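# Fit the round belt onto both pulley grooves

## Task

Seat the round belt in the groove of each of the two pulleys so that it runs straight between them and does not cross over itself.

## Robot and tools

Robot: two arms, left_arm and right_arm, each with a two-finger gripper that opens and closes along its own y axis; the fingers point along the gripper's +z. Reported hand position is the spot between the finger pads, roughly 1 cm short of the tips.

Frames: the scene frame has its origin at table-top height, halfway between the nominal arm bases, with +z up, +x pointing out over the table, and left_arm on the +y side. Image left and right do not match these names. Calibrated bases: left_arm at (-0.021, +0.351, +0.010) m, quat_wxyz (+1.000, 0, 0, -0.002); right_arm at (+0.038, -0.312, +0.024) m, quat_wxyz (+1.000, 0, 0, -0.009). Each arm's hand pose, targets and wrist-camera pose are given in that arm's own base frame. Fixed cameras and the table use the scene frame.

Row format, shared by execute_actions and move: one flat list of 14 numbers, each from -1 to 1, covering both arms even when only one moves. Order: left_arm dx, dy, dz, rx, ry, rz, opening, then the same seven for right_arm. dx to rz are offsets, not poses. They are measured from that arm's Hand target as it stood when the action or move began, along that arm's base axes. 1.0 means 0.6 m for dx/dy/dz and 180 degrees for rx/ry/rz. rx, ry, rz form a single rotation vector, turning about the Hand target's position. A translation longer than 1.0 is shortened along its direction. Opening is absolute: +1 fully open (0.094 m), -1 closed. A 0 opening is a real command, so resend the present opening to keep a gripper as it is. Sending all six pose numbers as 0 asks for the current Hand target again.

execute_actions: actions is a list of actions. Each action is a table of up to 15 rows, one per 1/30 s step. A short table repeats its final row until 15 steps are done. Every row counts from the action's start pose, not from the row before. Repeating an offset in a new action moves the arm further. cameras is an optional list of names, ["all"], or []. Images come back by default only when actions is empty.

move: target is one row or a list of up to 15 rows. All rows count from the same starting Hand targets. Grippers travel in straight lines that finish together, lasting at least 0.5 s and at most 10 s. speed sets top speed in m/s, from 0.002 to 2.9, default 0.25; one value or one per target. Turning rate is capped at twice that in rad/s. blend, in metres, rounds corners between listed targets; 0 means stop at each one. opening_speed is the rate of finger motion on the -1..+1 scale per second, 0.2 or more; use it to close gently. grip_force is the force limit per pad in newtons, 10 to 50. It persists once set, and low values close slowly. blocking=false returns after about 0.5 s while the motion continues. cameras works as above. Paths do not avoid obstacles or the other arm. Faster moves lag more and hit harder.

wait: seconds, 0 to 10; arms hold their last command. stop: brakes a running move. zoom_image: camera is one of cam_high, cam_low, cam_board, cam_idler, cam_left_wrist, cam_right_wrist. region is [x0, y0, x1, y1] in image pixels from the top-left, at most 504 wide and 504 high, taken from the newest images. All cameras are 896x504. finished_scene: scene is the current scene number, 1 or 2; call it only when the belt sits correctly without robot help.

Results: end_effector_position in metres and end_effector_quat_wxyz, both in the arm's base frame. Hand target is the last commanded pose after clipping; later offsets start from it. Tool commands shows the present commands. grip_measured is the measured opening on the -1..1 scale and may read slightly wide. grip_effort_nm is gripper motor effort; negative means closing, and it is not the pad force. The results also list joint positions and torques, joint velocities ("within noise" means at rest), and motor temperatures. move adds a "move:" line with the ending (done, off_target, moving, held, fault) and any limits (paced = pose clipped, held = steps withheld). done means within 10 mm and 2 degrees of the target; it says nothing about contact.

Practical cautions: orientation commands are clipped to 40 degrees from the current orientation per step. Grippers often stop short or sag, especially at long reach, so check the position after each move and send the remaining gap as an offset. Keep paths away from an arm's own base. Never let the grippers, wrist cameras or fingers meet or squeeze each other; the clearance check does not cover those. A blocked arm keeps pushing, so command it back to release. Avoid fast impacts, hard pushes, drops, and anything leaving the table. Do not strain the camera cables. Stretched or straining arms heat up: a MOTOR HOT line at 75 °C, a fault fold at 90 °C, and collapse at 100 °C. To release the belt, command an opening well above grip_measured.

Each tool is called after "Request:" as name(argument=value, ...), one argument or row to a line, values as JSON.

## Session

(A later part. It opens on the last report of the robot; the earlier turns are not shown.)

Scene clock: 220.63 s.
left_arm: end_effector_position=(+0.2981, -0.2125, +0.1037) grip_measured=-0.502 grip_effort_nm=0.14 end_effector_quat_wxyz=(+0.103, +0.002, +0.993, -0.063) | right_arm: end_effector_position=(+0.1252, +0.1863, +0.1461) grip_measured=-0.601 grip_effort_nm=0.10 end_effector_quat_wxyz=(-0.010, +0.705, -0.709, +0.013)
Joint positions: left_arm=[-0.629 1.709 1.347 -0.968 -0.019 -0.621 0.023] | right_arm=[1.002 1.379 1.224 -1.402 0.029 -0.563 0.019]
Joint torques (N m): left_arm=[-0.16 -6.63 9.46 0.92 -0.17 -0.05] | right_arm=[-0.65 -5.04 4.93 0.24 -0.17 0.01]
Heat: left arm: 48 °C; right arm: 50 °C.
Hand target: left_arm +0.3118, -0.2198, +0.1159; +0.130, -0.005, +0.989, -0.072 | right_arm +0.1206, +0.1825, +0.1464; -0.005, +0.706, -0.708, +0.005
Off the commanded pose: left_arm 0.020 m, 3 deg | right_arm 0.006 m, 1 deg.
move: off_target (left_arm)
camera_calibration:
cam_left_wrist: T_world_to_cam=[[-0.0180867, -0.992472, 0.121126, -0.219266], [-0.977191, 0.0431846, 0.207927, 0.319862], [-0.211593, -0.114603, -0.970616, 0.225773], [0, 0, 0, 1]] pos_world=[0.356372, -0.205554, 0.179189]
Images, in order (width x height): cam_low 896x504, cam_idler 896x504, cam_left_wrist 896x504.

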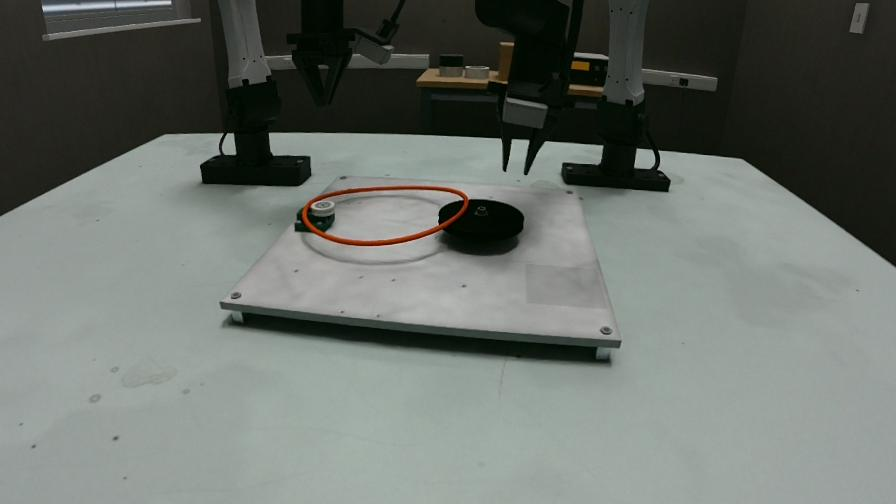

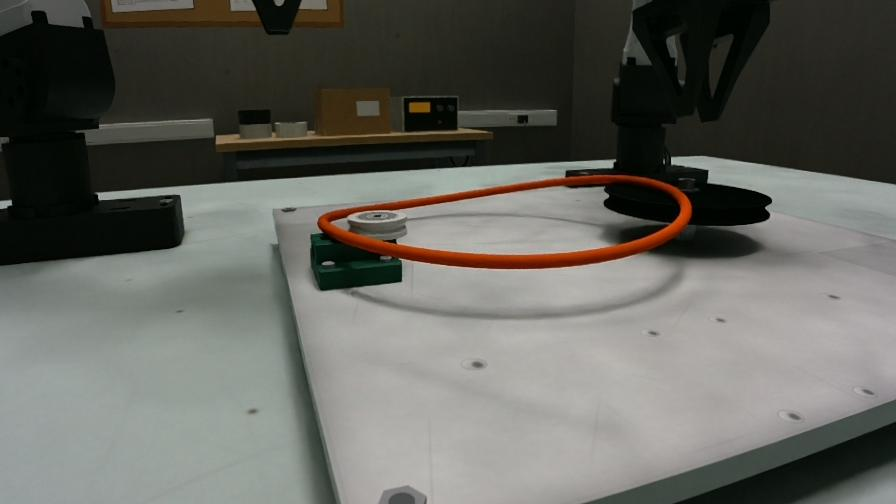

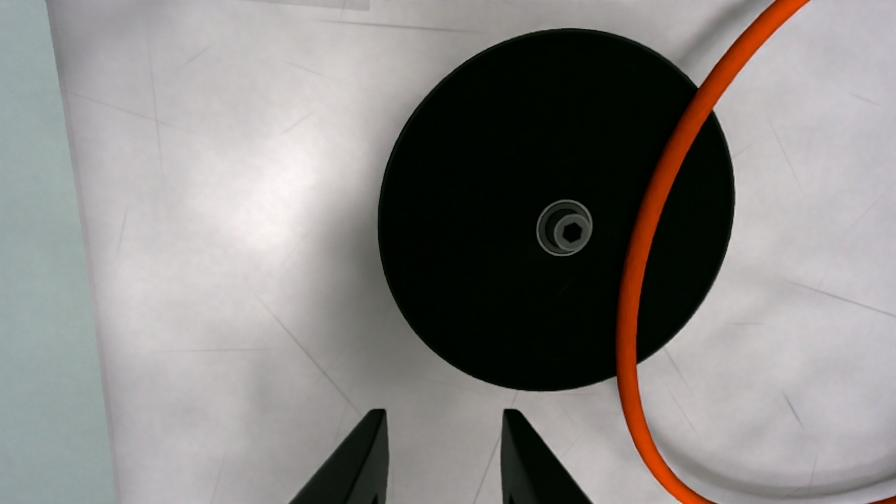

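Request:
move(
  target=[
    [0.05,-0.085,0.0,0,0,0,-0.5,0,0,0,0,0,0,-0.6],
    [0.05,-0.085,-0.05,0,0,0,-0.5,0,0,0,0,0,0,-0.6],
  ],
  speed=0.12,
  cameras=["cam_idler","cam_left_wrist"],
)

Scene clock: 223.37 s.
left_arm: end_effector_position=(+0.3393, -0.2692, +0.0862) grip_measured=-0.502 grip_effort_nm=0.14 end_effector_quat_wxyz=(+0.119, +0.000, +0.990, -0.073) | right_arm: end_effector_position=(+0.1252, +0.1863, +0.1461) grip_measured=-0.601 grip_effort_nm=0.10 end_effector_quat_wxyz=(-0.010, +0.705, -0.709, +0.013)
Joint positions: left_arm=[-0.686 1.939 1.559 -0.911 -0.037 -0.68 0.023] | right_arm=[1.002 1.379 1.224 -1.402 0.029 -0.563 0.019]
Joint torques (N m): left_arm=[-0.5 -8.61 5.64 0.97 -0.19 -0.07] | right_arm=[-0.81 -5.05 4.92 0.24 -0.12 -0.01]
Heat: left arm: 48 °C; right arm: 49 °C.
Hand target: left_arm +0.3418, -0.2708, +0.0857; +0.130, -0.005, +0.989, -0.072 | right_arm +0.1206, +0.1825, +0.1464; -0.005, +0.706, -0.708, +0.005
Off the commanded pose: left_arm 0.003 m, 1 deg | right_arm 0.006 m, 1 deg.
move: done
camera_calibration:
cam_left_wrist: T_world_to_cam=[[-0.018526, -0.989664, 0.142204, -0.2736], [-0.983486, 0.0436483, 0.175643, 0.371282], [-0.180034, -0.136602, -0.974129, 0.194648], [0, 0, 0, 1]] pos_world=[0.395125, -0.260388, 0.163306]
Images, in order (width x height): cam_idler 896x504, cam_left_wrist 896x504.

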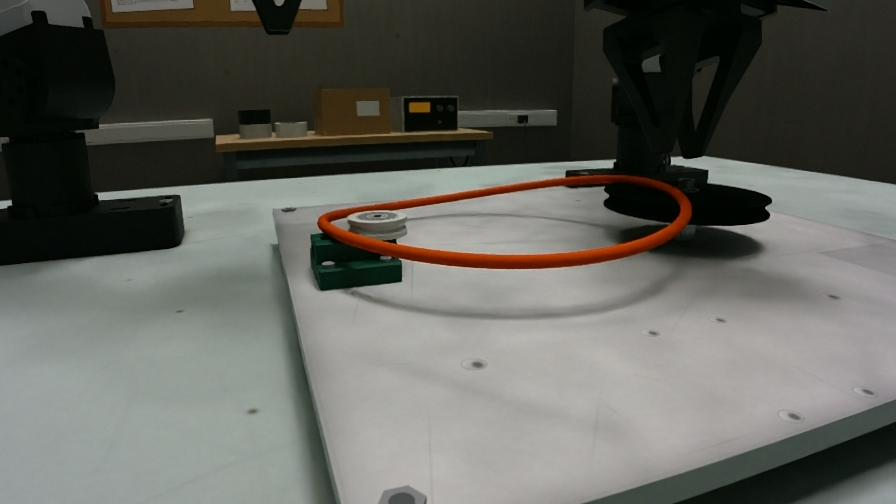

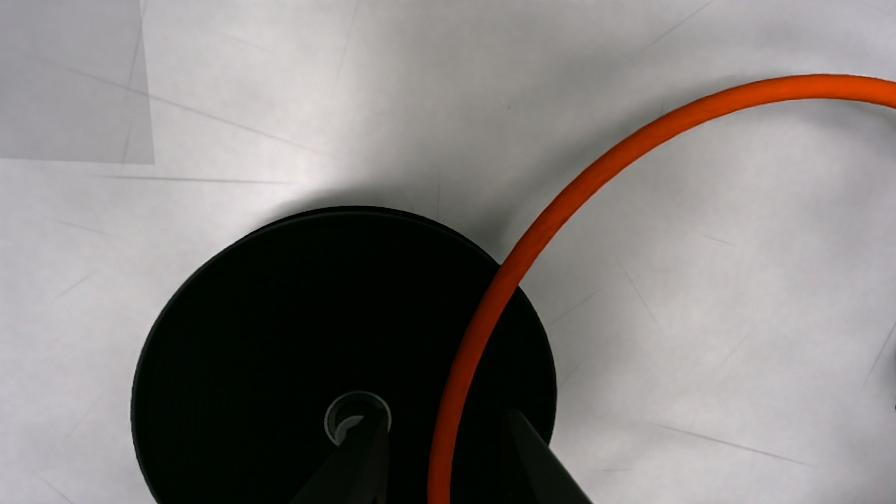

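Request:
move(
  target=[
    [0,-0.006,0,0,0,0,-0.7,0,0,0,0,0,0,-0.6],
    [0,-0.006,-0.037,0,0,0,-0.7,0,0,0,0,0,0,-0.6],
    [0,-0.006,-0.037,0,0,0,-0.96,0,0,0,0,0,0,-0.6],
  ],
  speed=0.08,
)

Request:
move(
  target=[
    [0,0,0.04,0,0,0,-0.96,0,0,0,0,0,0,-0.6],
    [0.04,0.14,0.05,0,0,0,-0.96,0,0,0,0,0,0,-0.6],
  ],
  speed=0.12,
  cameras=["cam_idler","cam_low"],
)

Request:
zoom_image(
  camera="cam_idler",
  region=[260, 150, 460, 310],
)

Scene clock: 226.50 s.
left_arm: end_effector_position=(+0.3430, -0.2719, +0.0675) grip_measured=-0.957 grip_effort_nm=-0.13 end_effector_quat_wxyz=(+0.126, -0.002, +0.989, -0.074) | right_arm: end_effector_position=(+0.1252, +0.1863, +0.1461) grip_measured=-0.601 grip_effort_nm=0.10 end_effector_quat_wxyz=(-0.010, +0.705, -0.709, +0.013)
Joint positions: left_arm=[-0.689 1.959 1.508 -0.829 -0.046 -0.687 0.002] | right_arm=[1.002 1.379 1.224 -1.402 0.029 -0.563 0.019]
Joint torques (N m): left_arm=[-0.88 -8.32 5.27 0.98 -0.13 -0.06] | right_arm=[-0.83 -4.83 4.85 0.21 -0.11 0]
Heat: left arm: 48 °C; right arm: 48 °C.
Hand target: left_arm +0.3419, -0.2744, +0.0637; +0.130, -0.005, +0.989, -0.072 | right_arm +0.1206, +0.1825, +0.1464; -0.005, +0.706, -0.708, +0.005
Off the commanded pose: left_arm 0.005 m, 1 deg | right_arm 0.006 m, 1 deg.
move: done

Scene clock: 228.87 s.
left_arm: end_effector_position=(+0.3659, -0.1895, +0.0816) grip_measured=-0.958 grip_effort_nm=-0.10 end_effector_quat_wxyz=(+0.116, -0.011, +0.991, -0.059) | right_arm: end_effector_position=(+0.1252, +0.1863, +0.1461) grip_measured=-0.601 grip_effort_nm=0.10 end_effector_quat_wxyz=(-0.010, +0.705, -0.709, +0.013)
Joint positions: left_arm=[-0.48 1.877 1.461 -0.894 -0.005 -0.502 0.002] | right_arm=[1.002 1.379 1.224 -1.402 0.029 -0.563 0.019]
Joint torques (N m): left_arm=[0.42 -11.18 5.27 0.87 0.17 0.25] | right_arm=[-0.8 -5.05 4.96 0.21 -0.12 0.07]
Heat: left arm: 49 °C; right arm: 48 °C.
Hand target: left_arm +0.3659, -0.1905, +0.0936; +0.130, -0.005, +0.989, -0.072 | right_arm +0.1206, +0.1825, +0.1464; -0.005, +0.706, -0.708, +0.005
Off the commanded pose: left_arm 0.012 m, 2 deg | right_arm 0.006 m, 1 deg.
move: off_target (left_arm)
Images, in order (width x height): cam_low 896x504, cam_idler 896x504.

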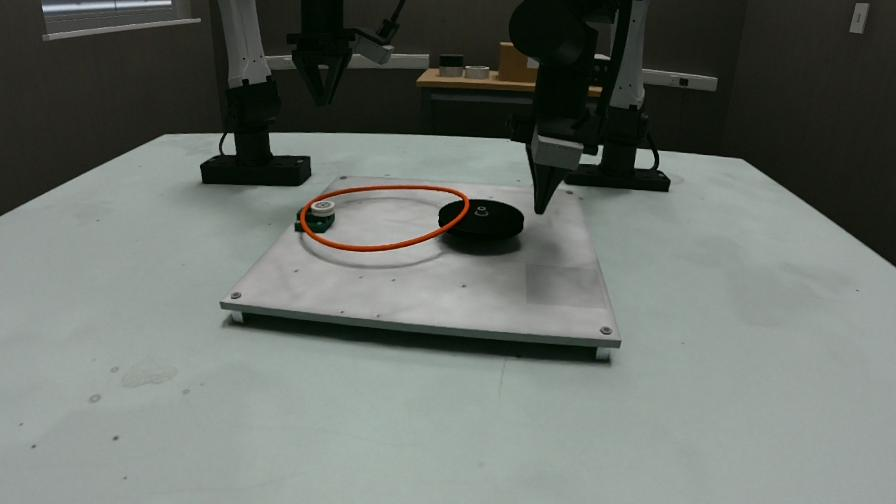

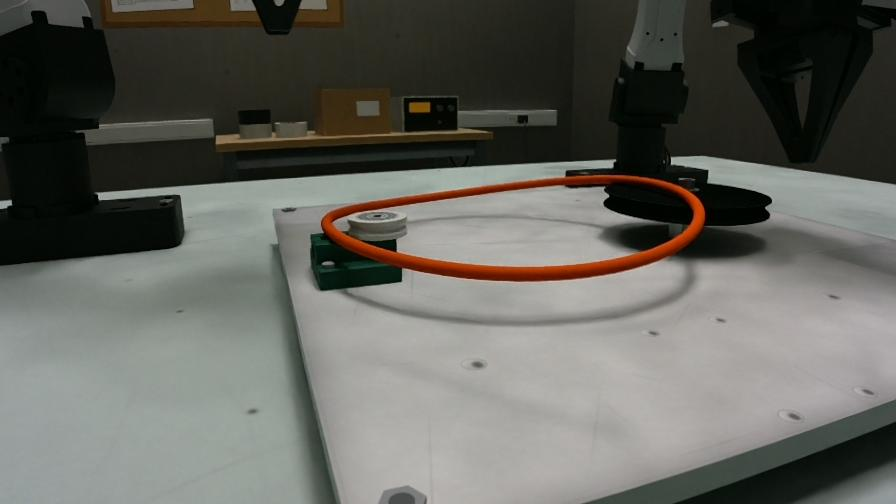

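Scaled by 2.520 from the camera's 896x504 image, which has a finer 1280x720 frame.

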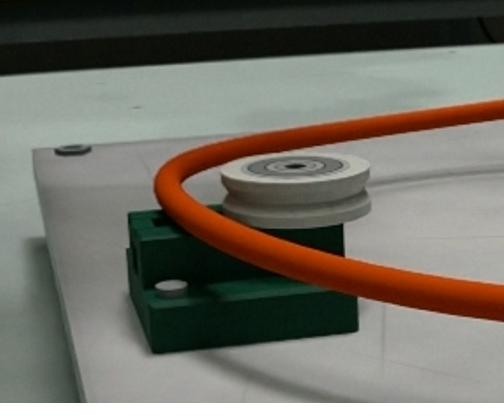

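Request:
move(
  target=[
    [-0.04,-0.135,0.0,0,0,0,-0.6,0,0,0,0,0,0,-0.6],
    [-0.04,-0.135,-0.047,0,0,0,-0.6,0,0,0,0,0,0,-0.6],
  ],
  speed=0.12,
  cameras=["cam_idler","cam_left_wrist"],
)

Request:
zoom_image(
  camera="cam_idler",
  region=[560, 80, 830, 280],
)

Scene clock: 233.03 s.
left_arm: end_effector_position=(+0.3386, -0.2719, +0.0674) grip_measured=-0.602 grip_effort_nm=0.14 end_effector_quat_wxyz=(+0.121, +0.002, +0.990, -0.075) | right_arm: end_effector_position=(+0.1252, +0.1863, +0.1461) grip_measured=-0.601 grip_effort_nm=0.10 end_effector_quat_wxyz=(-0.010, +0.705, -0.709, +0.013)
Joint positions: left_arm=[-0.691 1.953 1.501 -0.836 -0.037 -0.681 0.019] | right_arm=[1.002 1.379 1.224 -1.402 0.029 -0.563 0.019]
Joint torques (N m): left_arm=[-0.06 -8.49 5.41 0.99 -0.2 -0.06] | right_arm=[-0.77 -4.88 4.89 0.23 -0.12 0.01]
Heat: left arm: 49 °C; right arm: 47 °C.
Hand target: left_arm +0.3420, -0.2715, +0.0655; +0.130, -0.005, +0.989, -0.072 | right_arm +0.1206, +0.1825, +0.1464; -0.005, +0.706, -0.708, +0.005
Off the commanded pose: left_arm 0.004 m, 1 deg | right_arm 0.006 m, 1 deg.
move: done
camera_calibration:
cam_left_wrist: T_world_to_cam=[[-0.0231376, -0.989177, 0.144892, -0.271993], [-0.983769, 0.0483237, 0.172809, 0.37553], [-0.177941, -0.138542, -0.97424, 0.174694], [0, 0, 0, 1]] pos_world=[0.394227, -0.262994, 0.144708]
Images, in order (width x height): cam_idler 896x504, cam_left_wrist 896x504.

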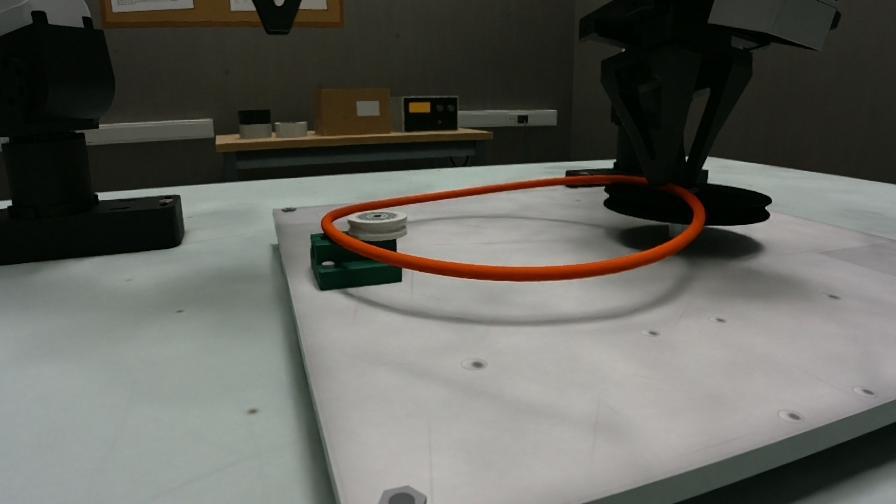

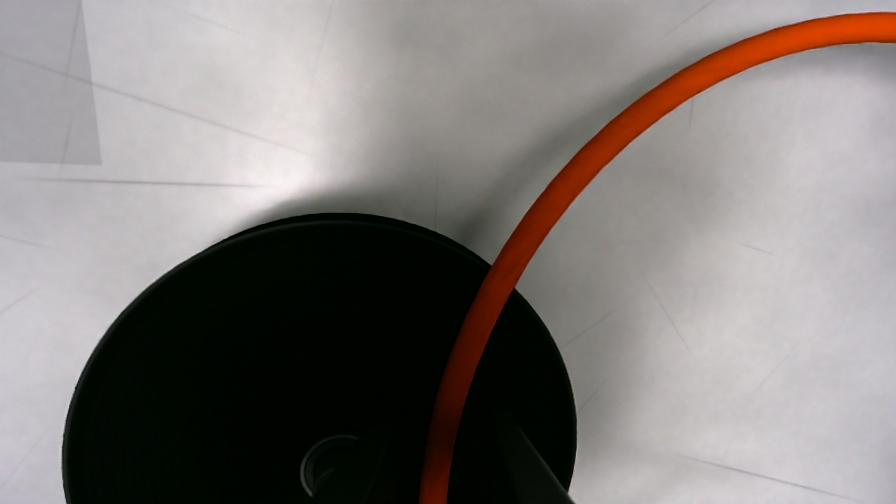

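Scaled by 1.867 from the camera's 896x504 image, which has a finer 1280x720 frame.

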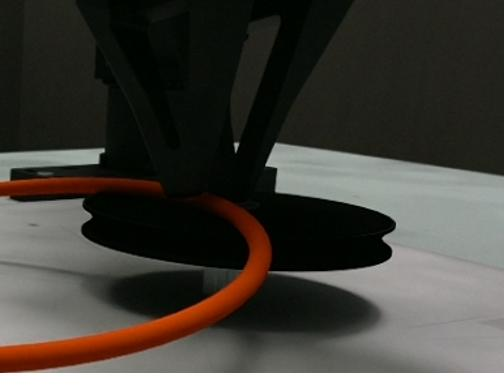

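Request:
move(
  target=[
    [0,0,-0.01,0,0,0,-0.6,0,0,0,0,0,0,-0.6],
  ],
  speed=0.04,
)

Request:
move(
  target=[
    [0,0,0,0,0,0,-0.97,0,0,0,0,0,0,-0.6],
  ],
  opening_speed=0.3,
)

Scene clock: 234.40 s.
left_arm: end_effector_position=(+0.3396, -0.2726, +0.0646) grip_measured=-0.602 grip_effort_nm=0.14 end_effector_quat_wxyz=(+0.124, +0.002, +0.989, -0.077) | right_arm: end_effector_position=(+0.1252, +0.1863, +0.1461) grip_measured=-0.601 grip_effort_nm=0.10 end_effector_quat_wxyz=(-0.010, +0.705, -0.709, +0.013)
Joint positions: left_arm=[-0.691 1.953 1.487 -0.814 -0.038 -0.681 0.019] | right_arm=[1.002 1.379 1.224 -1.402 0.029 -0.563 0.019]
Joint torques (N m): left_arm=[-0.06 -8.05 5.12 1.03 -0.19 -0.06] | right_arm=[-0.77 -4.98 5.07 0.19 -0.17 -0.01]
Heat: left arm: 49 °C; right arm: 46 °C.
Hand target: left_arm +0.3419, -0.2714, +0.0595; +0.130, -0.005, +0.989, -0.072 | right_arm +0.1206, +0.1825, +0.1464; -0.005, +0.706, -0.708, +0.005
Off the commanded pose: left_arm 0.006 m, 1 deg | right_arm 0.006 m, 1 deg.
move: done

Scene clock: 235.83 s.
left_arm: end_effector_position=(+0.3399, -0.2724, +0.0641) grip_measured=-0.908 grip_effort_nm=-0.98 end_effector_quat_wxyz=(+0.125, +0.002, +0.989, -0.077) | right_arm: end_effector_position=(+0.1252, +0.1863, +0.1461) grip_measured=-0.601 grip_effort_nm=0.10 end_effector_quat_wxyz=(-0.010, +0.705, -0.709, +0.013)
Joint positions: left_arm=[-0.691 1.953 1.485 -0.811 -0.039 -0.681 0.004] | right_arm=[1.002 1.379 1.224 -1.402 0.029 -0.563 0.019]
Joint torques (N m): left_arm=[-0.08 -8.05 5.29 0.99 -0.18 -0.06] | right_arm=[-0.66 -4.75 4.9 0.19 -0.15 0.03]
Heat: left arm: 49 °C; right arm: 46 °C.
Hand target: left_arm +0.3420, -0.2715, +0.0595; +0.130, -0.005, +0.989, -0.072 | right_arm +0.1206, +0.1825, +0.1464; -0.005, +0.706, -0.708, +0.005
Off the commanded pose: left_arm 0.005 m, 1 deg | right_arm 0.006 m, 1 deg.
move: done

Request:
move(
  target=[
    [0,0,0.05,0,0,0,-0.96,0,0,0,0,0,0,-0.6],
    [0.04,0.19,0.06,0,0,0.05,-0.96,0,0,0,0,0,0,-0.6],
    [0.06,0.206,0.05,0,0,0.15,-0.96,0,0,0,0,0,0,-0.6],
    [0.06,0.206,-0.03,0,0,0.15,-0.96,0,0,0,0,0,0,-0.6],
  ],
  speed=0.12,
  cameras=["cam_idler","cam_low"],
)

Request:
zoom_image(
  camera="cam_idler",
  region=[260, 150, 460, 310],
)

Request:
zoom_image(
  camera="cam_low",
  region=[280, 120, 620, 300],
)

Scene clock: 241.60 s.
left_arm: end_effector_position=(+0.3723, -0.1822, +0.0528) grip_measured=-0.909 grip_effort_nm=-1.01 end_effector_quat_wxyz=(+0.123, -0.204, +0.966, -0.100) | right_arm: end_effector_position=(+0.1252, +0.1863, +0.1461) grip_measured=-0.601 grip_effort_nm=0.10 end_effector_quat_wxyz=(-0.010, +0.705, -0.709, +0.013)
Joint positions: left_arm=[-0.452 1.866 1.313 -0.699 0.007 -0.869 0.004] | right_arm=[1.002 1.379 1.224 -1.402 0.029 -0.563 0.019]
Joint torques (N m): left_arm=[2.93 -7.12 4.41 0.74 -1.24 -0.09] | right_arm=[-0.69 -4.93 4.89 0.16 -0.18 0.07]
Motor temperatures (°C): left_arm=[27 50 37 31 26 25 30] | right_arm=[26 45 34 27 24 27 27]
Heat: left arm: 50 °C; right arm: 45 °C.
Hand target: left_arm +0.3779, -0.1478, +0.0414; +0.144, -0.236, +0.960, -0.040 | right_arm +0.1206, +0.1825, +0.1464; -0.005, +0.706, -0.708, +0.005
Off the commanded pose: left_arm 0.037 m, 8 deg | right_arm 0.006 m, 1 deg.
move: off_target (left_arm)
Images, in order (width x height): cam_low 896x504, cam_idler 896x504.

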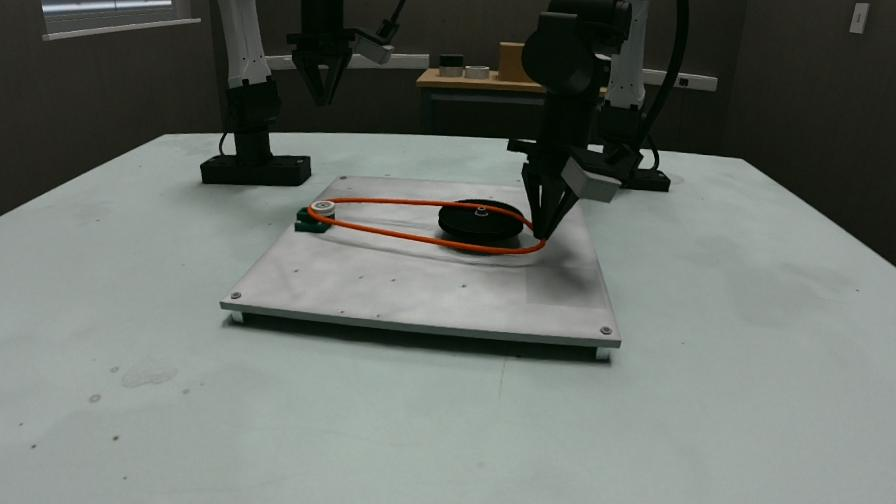

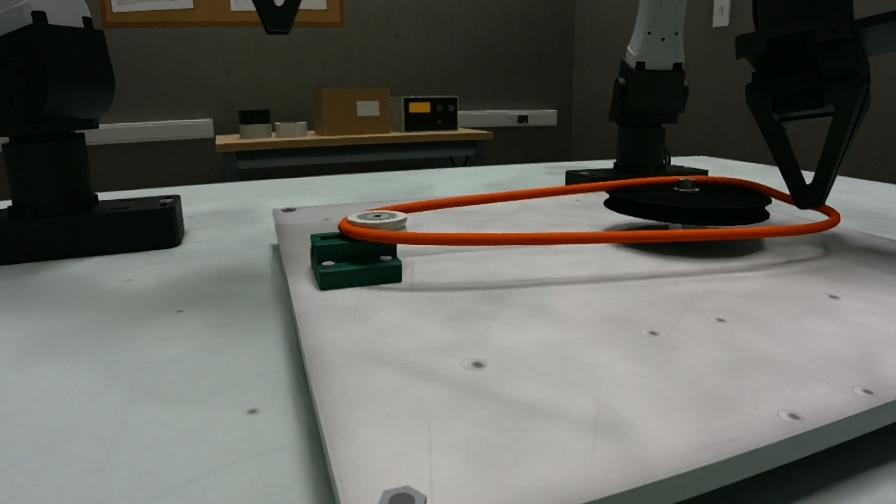

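Scaled by 2.520 from the camera's 896x504 image, which has a finer 1280x720 frame.

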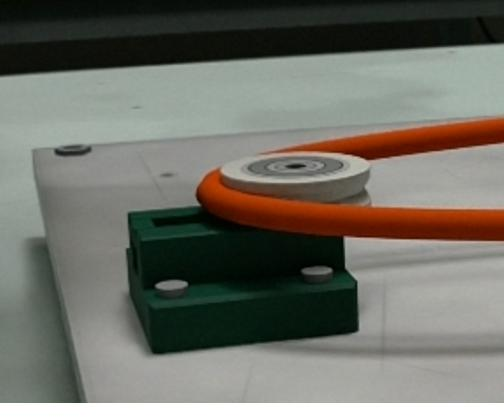

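Scaled by 1.482 from the camera's 896x504 image, which has a finer 1280x720 frame.

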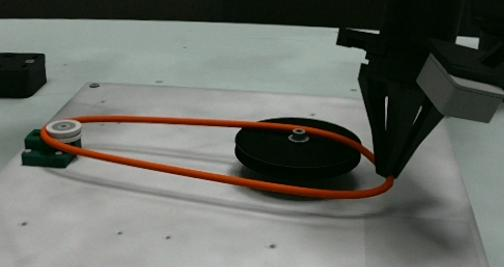

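Request:
move(
  target=[
    [-0.03,0,0.0,0,0,-0.05,-0.96,0.183,0.15,-0.05,0,0,0,-0.5],
    [-0.03,0,0.0,0,0,-0.05,-0.96,0.183,0.25,-0.11,0,0,0,-0.5],
    [-0.03,0,0.0,0,0,-0.05,-0.96,0.183,0.25,-0.184,0,0,0,-0.5],
    [-0.03,0,0.0,0,0,-0.05,-0.96,0.183,0.25,-0.184,0,0,0,-0.96],
  ],
  speed=0.14,
  blend=[0.02,0,0,0],
  cameras=["cam_low"],
)

Scene clock: 245.90 s.
left_arm: end_effector_position=(+0.3643, -0.1813, +0.0489) grip_measured=-0.909 grip_effort_nm=-1.01 end_effector_quat_wxyz=(+0.136, -0.143, +0.975, -0.106) | right_arm: end_effector_position=(+0.2320, +0.3291, +0.0408) grip_measured=-0.899 grip_effort_nm=-1.01 end_effector_quat_wxyz=(-0.005, +0.707, -0.707, +0.012)
Joint positions: left_arm=[-0.452 1.824 1.232 -0.633 0.022 -0.748 0.004] | right_arm=[0.968 2.105 1.657 -1.118 0.026 -0.603 0.005]
Joint torques (N m): left_arm=[2.96 -8.62 3.75 0.51 -0.92 0.25] | right_arm=[-0.09 -8.35 5.29 0.47 -0.12 0.19]
Heat: left arm: 50 °C; right arm: 45 °C.
Hand target: left_arm +0.3599, -0.1478, +0.0415; +0.140, -0.160, +0.976, -0.051 | right_arm +0.2305, +0.3325, +0.0361; -0.005, +0.706, -0.708, +0.005
Off the commanded pose: left_arm 0.035 m, 7 deg | right_arm 0.006 m, 1 deg.
move: off_target (left_arm)
Images, in order (width x height): cam_low 896x504.

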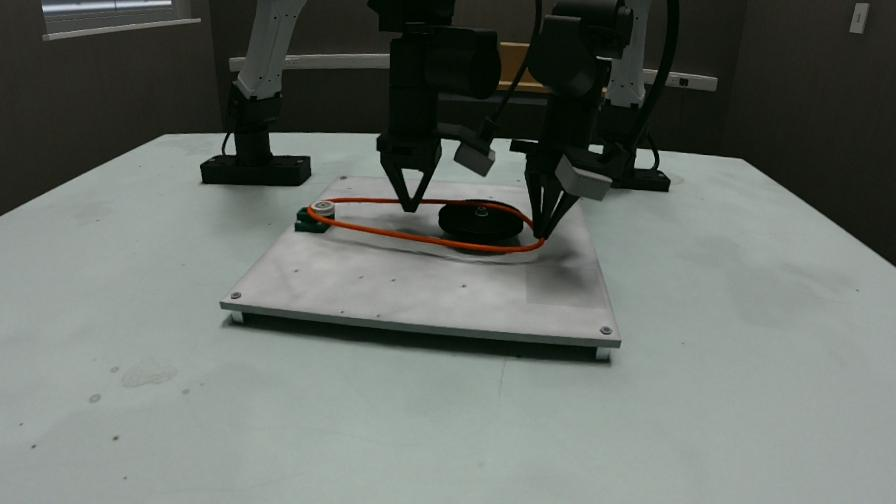

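Request:
move(
  target=[
    [-0.015,0,0,0,0,-0.1,-0.96,-0.073,0,0.03,0,0,0,-0.96],
    [-0.02,0,-0.01,0,0,-0.1,-0.96,-0.143,0.03,0.08,0,0,0,-0.96],
    [-0.04,-0.05,0.003,-0.19,0,-0.1,-0.96,-0.143,0.03,0.08,0,0,0,-0.96],
    [-0.04,-0.06,0.0,-0.25,0,-0.1,-0.96,-0.15,0.03,0.0,0,0,0,-0.96],
  ],
  speed=0.11,
  cameras=["cam_idler","cam_low","cam_left_wrist","cam_right_wrist"],
)

Request:
zoom_image(
  camera="cam_idler",
  region=[500, 80, 830, 280],
)

Request:
zoom_image(
  camera="cam_low",
  region=[340, 120, 620, 300],
)

Scene clock: 253.77 s.
left_arm: end_effector_position=(+0.3381, -0.1927, +0.0494) grip_measured=-0.909 grip_effort_nm=-1.01 end_effector_quat_wxyz=(+0.069, -0.029, +0.893, -0.445) | right_arm: end_effector_position=(+0.1676, +0.3367, +0.0342) grip_measured=-0.899 grip_effort_nm=-1.01 end_effector_quat_wxyz=(-0.012, +0.697, -0.715, +0.053)
Joint positions: left_arm=[-0.175 1.811 0.932 -0.248 0.851 -0.445 0.004] | right_arm=[1.158 2.032 1.515 -1.073 0.106 -0.387 0.005]
Joint torques (N m): left_arm=[2.11 -6.46 4.16 0.94 0.36 0.01] | right_arm=[2.92 -10.13 4.74 0.4 -0.88 0.23]
Heat: left arm: 50 °C; right arm: 48 °C.
Hand target: left_arm +0.3358, -0.1838, +0.0415; +0.059, -0.050, +0.895, -0.440 | right_arm +0.1405, +0.3505, +0.0362; -0.005, +0.706, -0.708, +0.005
Off the commanded pose: left_arm 0.012 m, 3 deg | right_arm 0.030 m, 6 deg.
move: off_target (left_arm, right_arm)
camera_calibration:
cam_left_wrist: T_world_to_cam=[[-0.00939412, -0.605053, 0.79613, -0.15386], [-0.963481, 0.218549, 0.154727, 0.401282], [-0.267611, -0.765603, -0.58501, 0.0582775], [0, 0, 0, 1]] pos_world=[0.400778, -0.136176, 0.0944964]
cam_right_wrist: T_world_to_cam=[[0.995351, -0.0210938, 0.0939735, -0.160992], [-0.0628582, -0.881539, 0.467909, 0.330086], [0.0729713, -0.47164, -0.878766, 0.267513], [0, 0, 0, 1]] pos_world=[0.161471, 0.413757, 0.095761]
Images, in order (width x height): cam_low 896x504, cam_idler 896x504, cam_left_wrist 896x504, cam_right_wrist 896x504.

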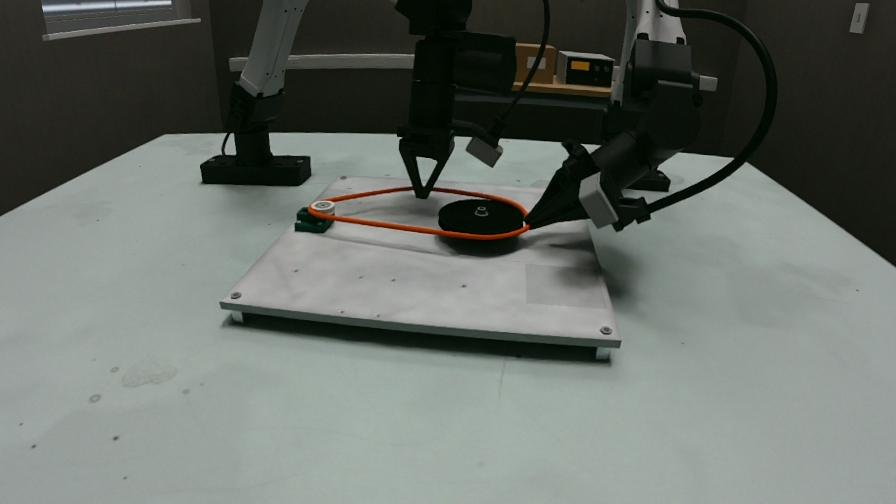

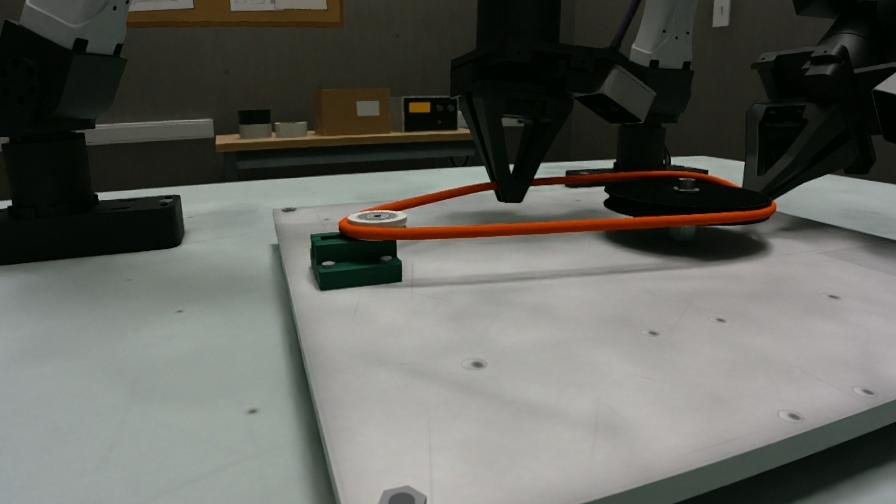

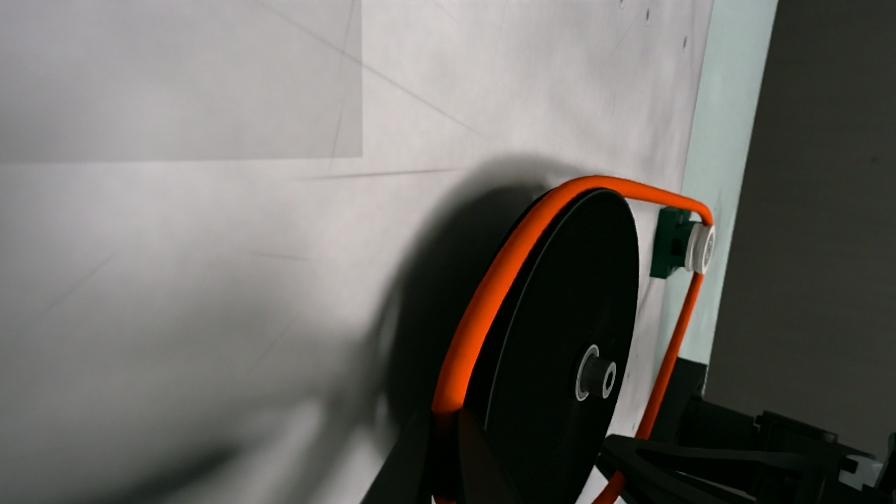

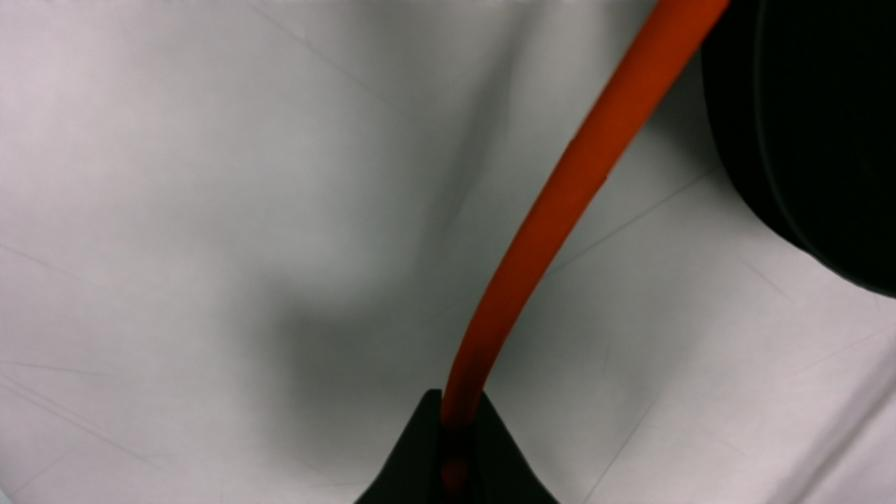

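Scaled by 1.527 from the camera's 896x504 image, which has a finer 1280x720 frame.

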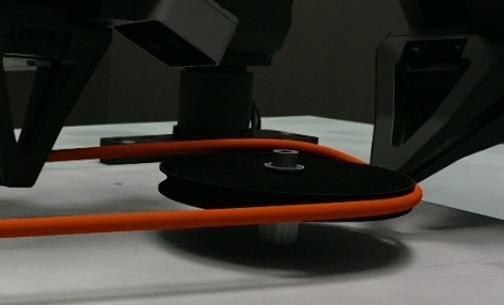

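Scaled by 1.800 from the camera's 896x504 image, which has a finer 1280x720 frame.

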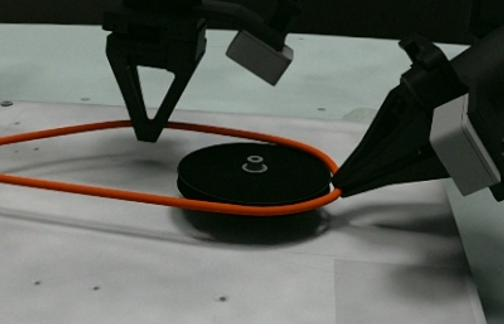

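Request:
move(
  target=[
    [0,-0.01,-0.01,0,0,0,-0.96,0.0,0.0,-0.02,0,0,0,-0.96],
    [0,-0.01,-0.01,0,0,0,-0.85,0,0,-0.02,0,0,0,-0.96],
  ],
  speed=0.08,
  opening_speed=0.3,
  cameras=["cam_idler","cam_left_wrist"],
)

Request:
zoom_image(
  camera="cam_idler",
  region=[500, 80, 830, 280],
)

Scene clock: 256.23 s.
left_arm: end_effector_position=(+0.3422, -0.1941, +0.0476) grip_measured=-0.852 grip_effort_nm=0.11 end_effector_quat_wxyz=(+0.075, -0.033, +0.889, -0.451) | right_arm: end_effector_position=(+0.1683, +0.3411, +0.0273) grip_measured=-0.899 grip_effort_nm=-1.01 end_effector_quat_wxyz=(-0.024, +0.697, -0.715, +0.048)
Joint positions: left_arm=[-0.175 1.822 0.922 -0.197 0.858 -0.47 0.007] | right_arm=[1.161 2.032 1.487 -1.019 0.106 -0.385 0.005]
Joint torques (N m): left_arm=[0.35 -6.15 4 0.91 0.2 0.02] | right_arm=[2.88 -9.09 4.63 0.35 -0.86 0.24]
Heat: left arm: 49 °C; right arm: 48 °C.
Hand target: left_arm +0.3359, -0.1898, +0.0355; +0.059, -0.050, +0.895, -0.440 | right_arm +0.1405, +0.3505, +0.0241; -0.005, +0.706, -0.708, +0.005
Off the commanded pose: left_arm 0.014 m, 3 deg | right_arm 0.030 m, 6 deg.
move: off_target (left_arm, right_arm); target 2's new opening was sent with left_arm's hand 0.014 m and 3 deg from that target
camera_calibration:
cam_left_wrist: T_world_to_cam=[[-0.00855954, -0.593342, 0.804905, -0.151658], [-0.967224, 0.209196, 0.143925, 0.405673], [-0.253779, -0.777292, -0.575686, 0.0497414], [0, 0, 0, 1]] pos_world=[0.403702, -0.136186, 0.0923189]
Images, in order (width x height): cam_idler 896x504, cam_left_wrist 896x504.

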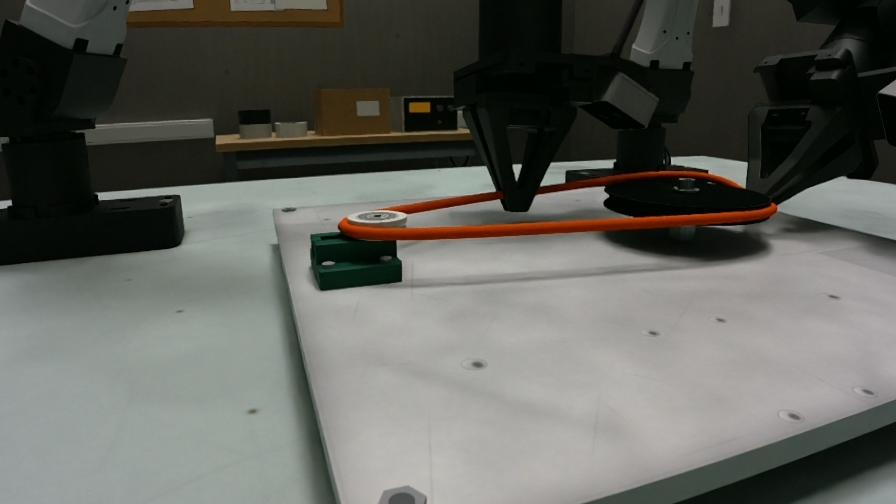

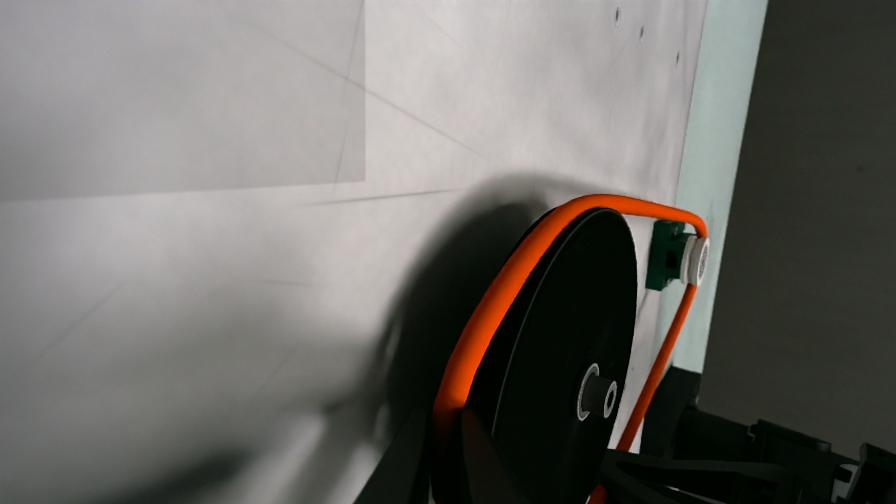

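Scaled by 1.527 from the camera's 896x504 image, which has a finer 1280x720 frame.

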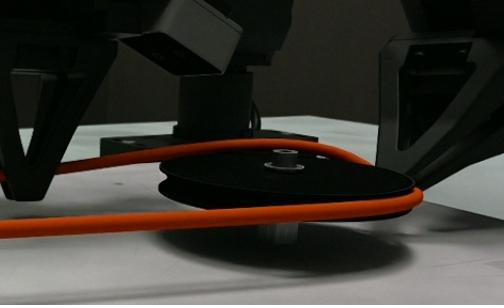

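Request:
move(
  target=[
    [0.01,0.06,0.042,0,0,0,-0.8,0,0,0,0,0,0,-0.96],
  ],
  speed=0.1,
  cameras=["cam_idler","cam_low","cam_left_wrist"],
)

Request:
zoom_image(
  camera="cam_idler",
  region=[500, 80, 830, 280],
)

Request:
zoom_image(
  camera="cam_low",
  region=[340, 120, 620, 300],
)

Scene clock: 258.83 s.
left_arm: end_effector_position=(+0.3284, -0.1552, +0.0447) grip_measured=-0.801 grip_effort_nm=0.09 end_effector_quat_wxyz=(+0.029, -0.068, +0.895, -0.439) | right_arm: end_effector_position=(+0.1671, +0.3492, +0.0274) grip_measured=-0.899 grip_effort_nm=-1.01 end_effector_quat_wxyz=(-0.036, +0.698, -0.714, +0.041)
Joint positions: left_arm=[-0.061 1.822 0.963 -0.457 0.886 -0.335 0.009] | right_arm=[1.171 2.032 1.487 -0.991 0.103 -0.38 0.005]
Joint velocities: left_arm=[-0.012 -0.017 -0.022 -0.154 0.022 0.095 0] | right_arm=[within noise]
Joint torques (N m): left_arm=[0.53 -8.91 8.32 0.67 0.4 0.39] | right_arm=[1.98 -8.98 4.7 0.16 -0.85 0.19]
Heat: left arm: 49 °C; right arm: 48 °C.
Hand target: left_arm +0.3419, -0.1539, +0.0608; +0.059, -0.050, +0.895, -0.440 | right_arm +0.1404, +0.3505, +0.0241; -0.005, +0.706, -0.708, +0.005
Off the commanded pose: left_arm 0.021 m, 4 deg | right_arm 0.027 m, 6 deg.
move: off_target (left_arm, right_arm)
camera_calibration:
cam_left_wrist: T_world_to_cam=[[0.0966773, -0.606966, 0.788825, -0.162348], [-0.948452, 0.184146, 0.257933, 0.369463], [-0.301816, -0.773099, -0.557875, 0.090551], [0, 0, 0, 1]] pos_world=[0.393443, -0.0965702, 0.0832834]
Images, in order (width x height): cam_low 896x504, cam_idler 896x504, cam_left_wrist 896x504.

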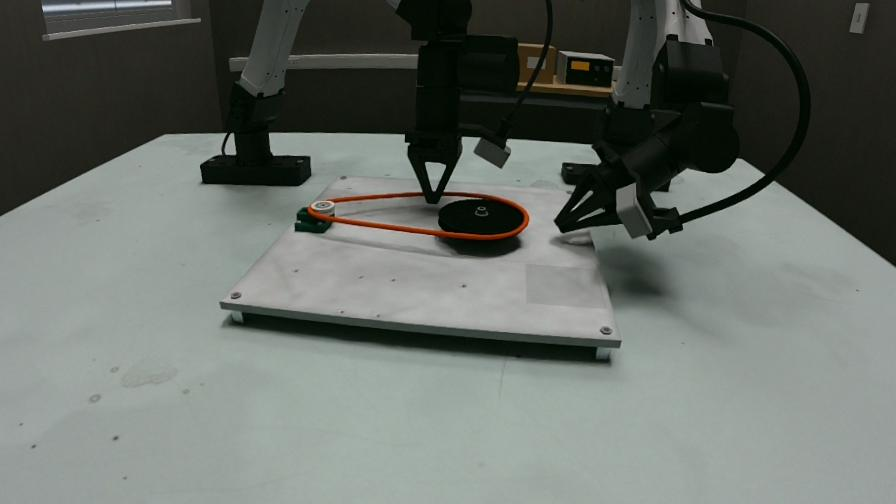

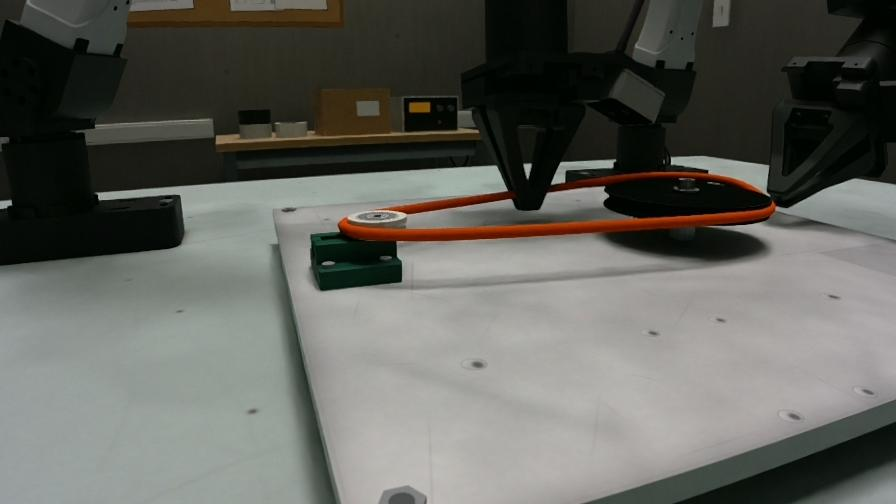

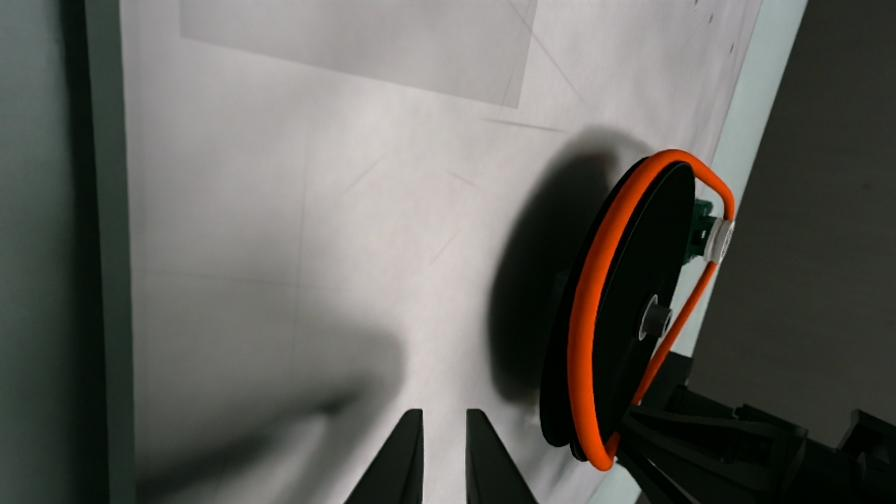

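Scaled by 1.527 from the camera's 896x504 image, which has a finer 1280x720 frame.

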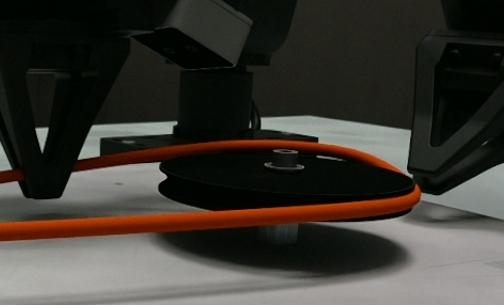

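Scaled by 1.800 from the camera's 896x504 image, which has a finer 1280x720 frame.

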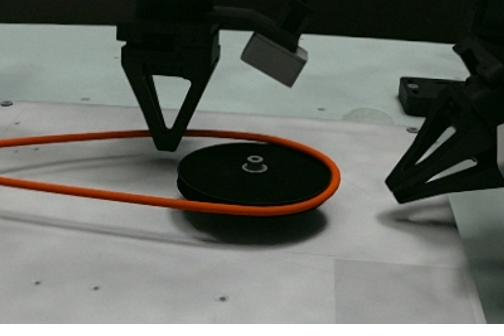

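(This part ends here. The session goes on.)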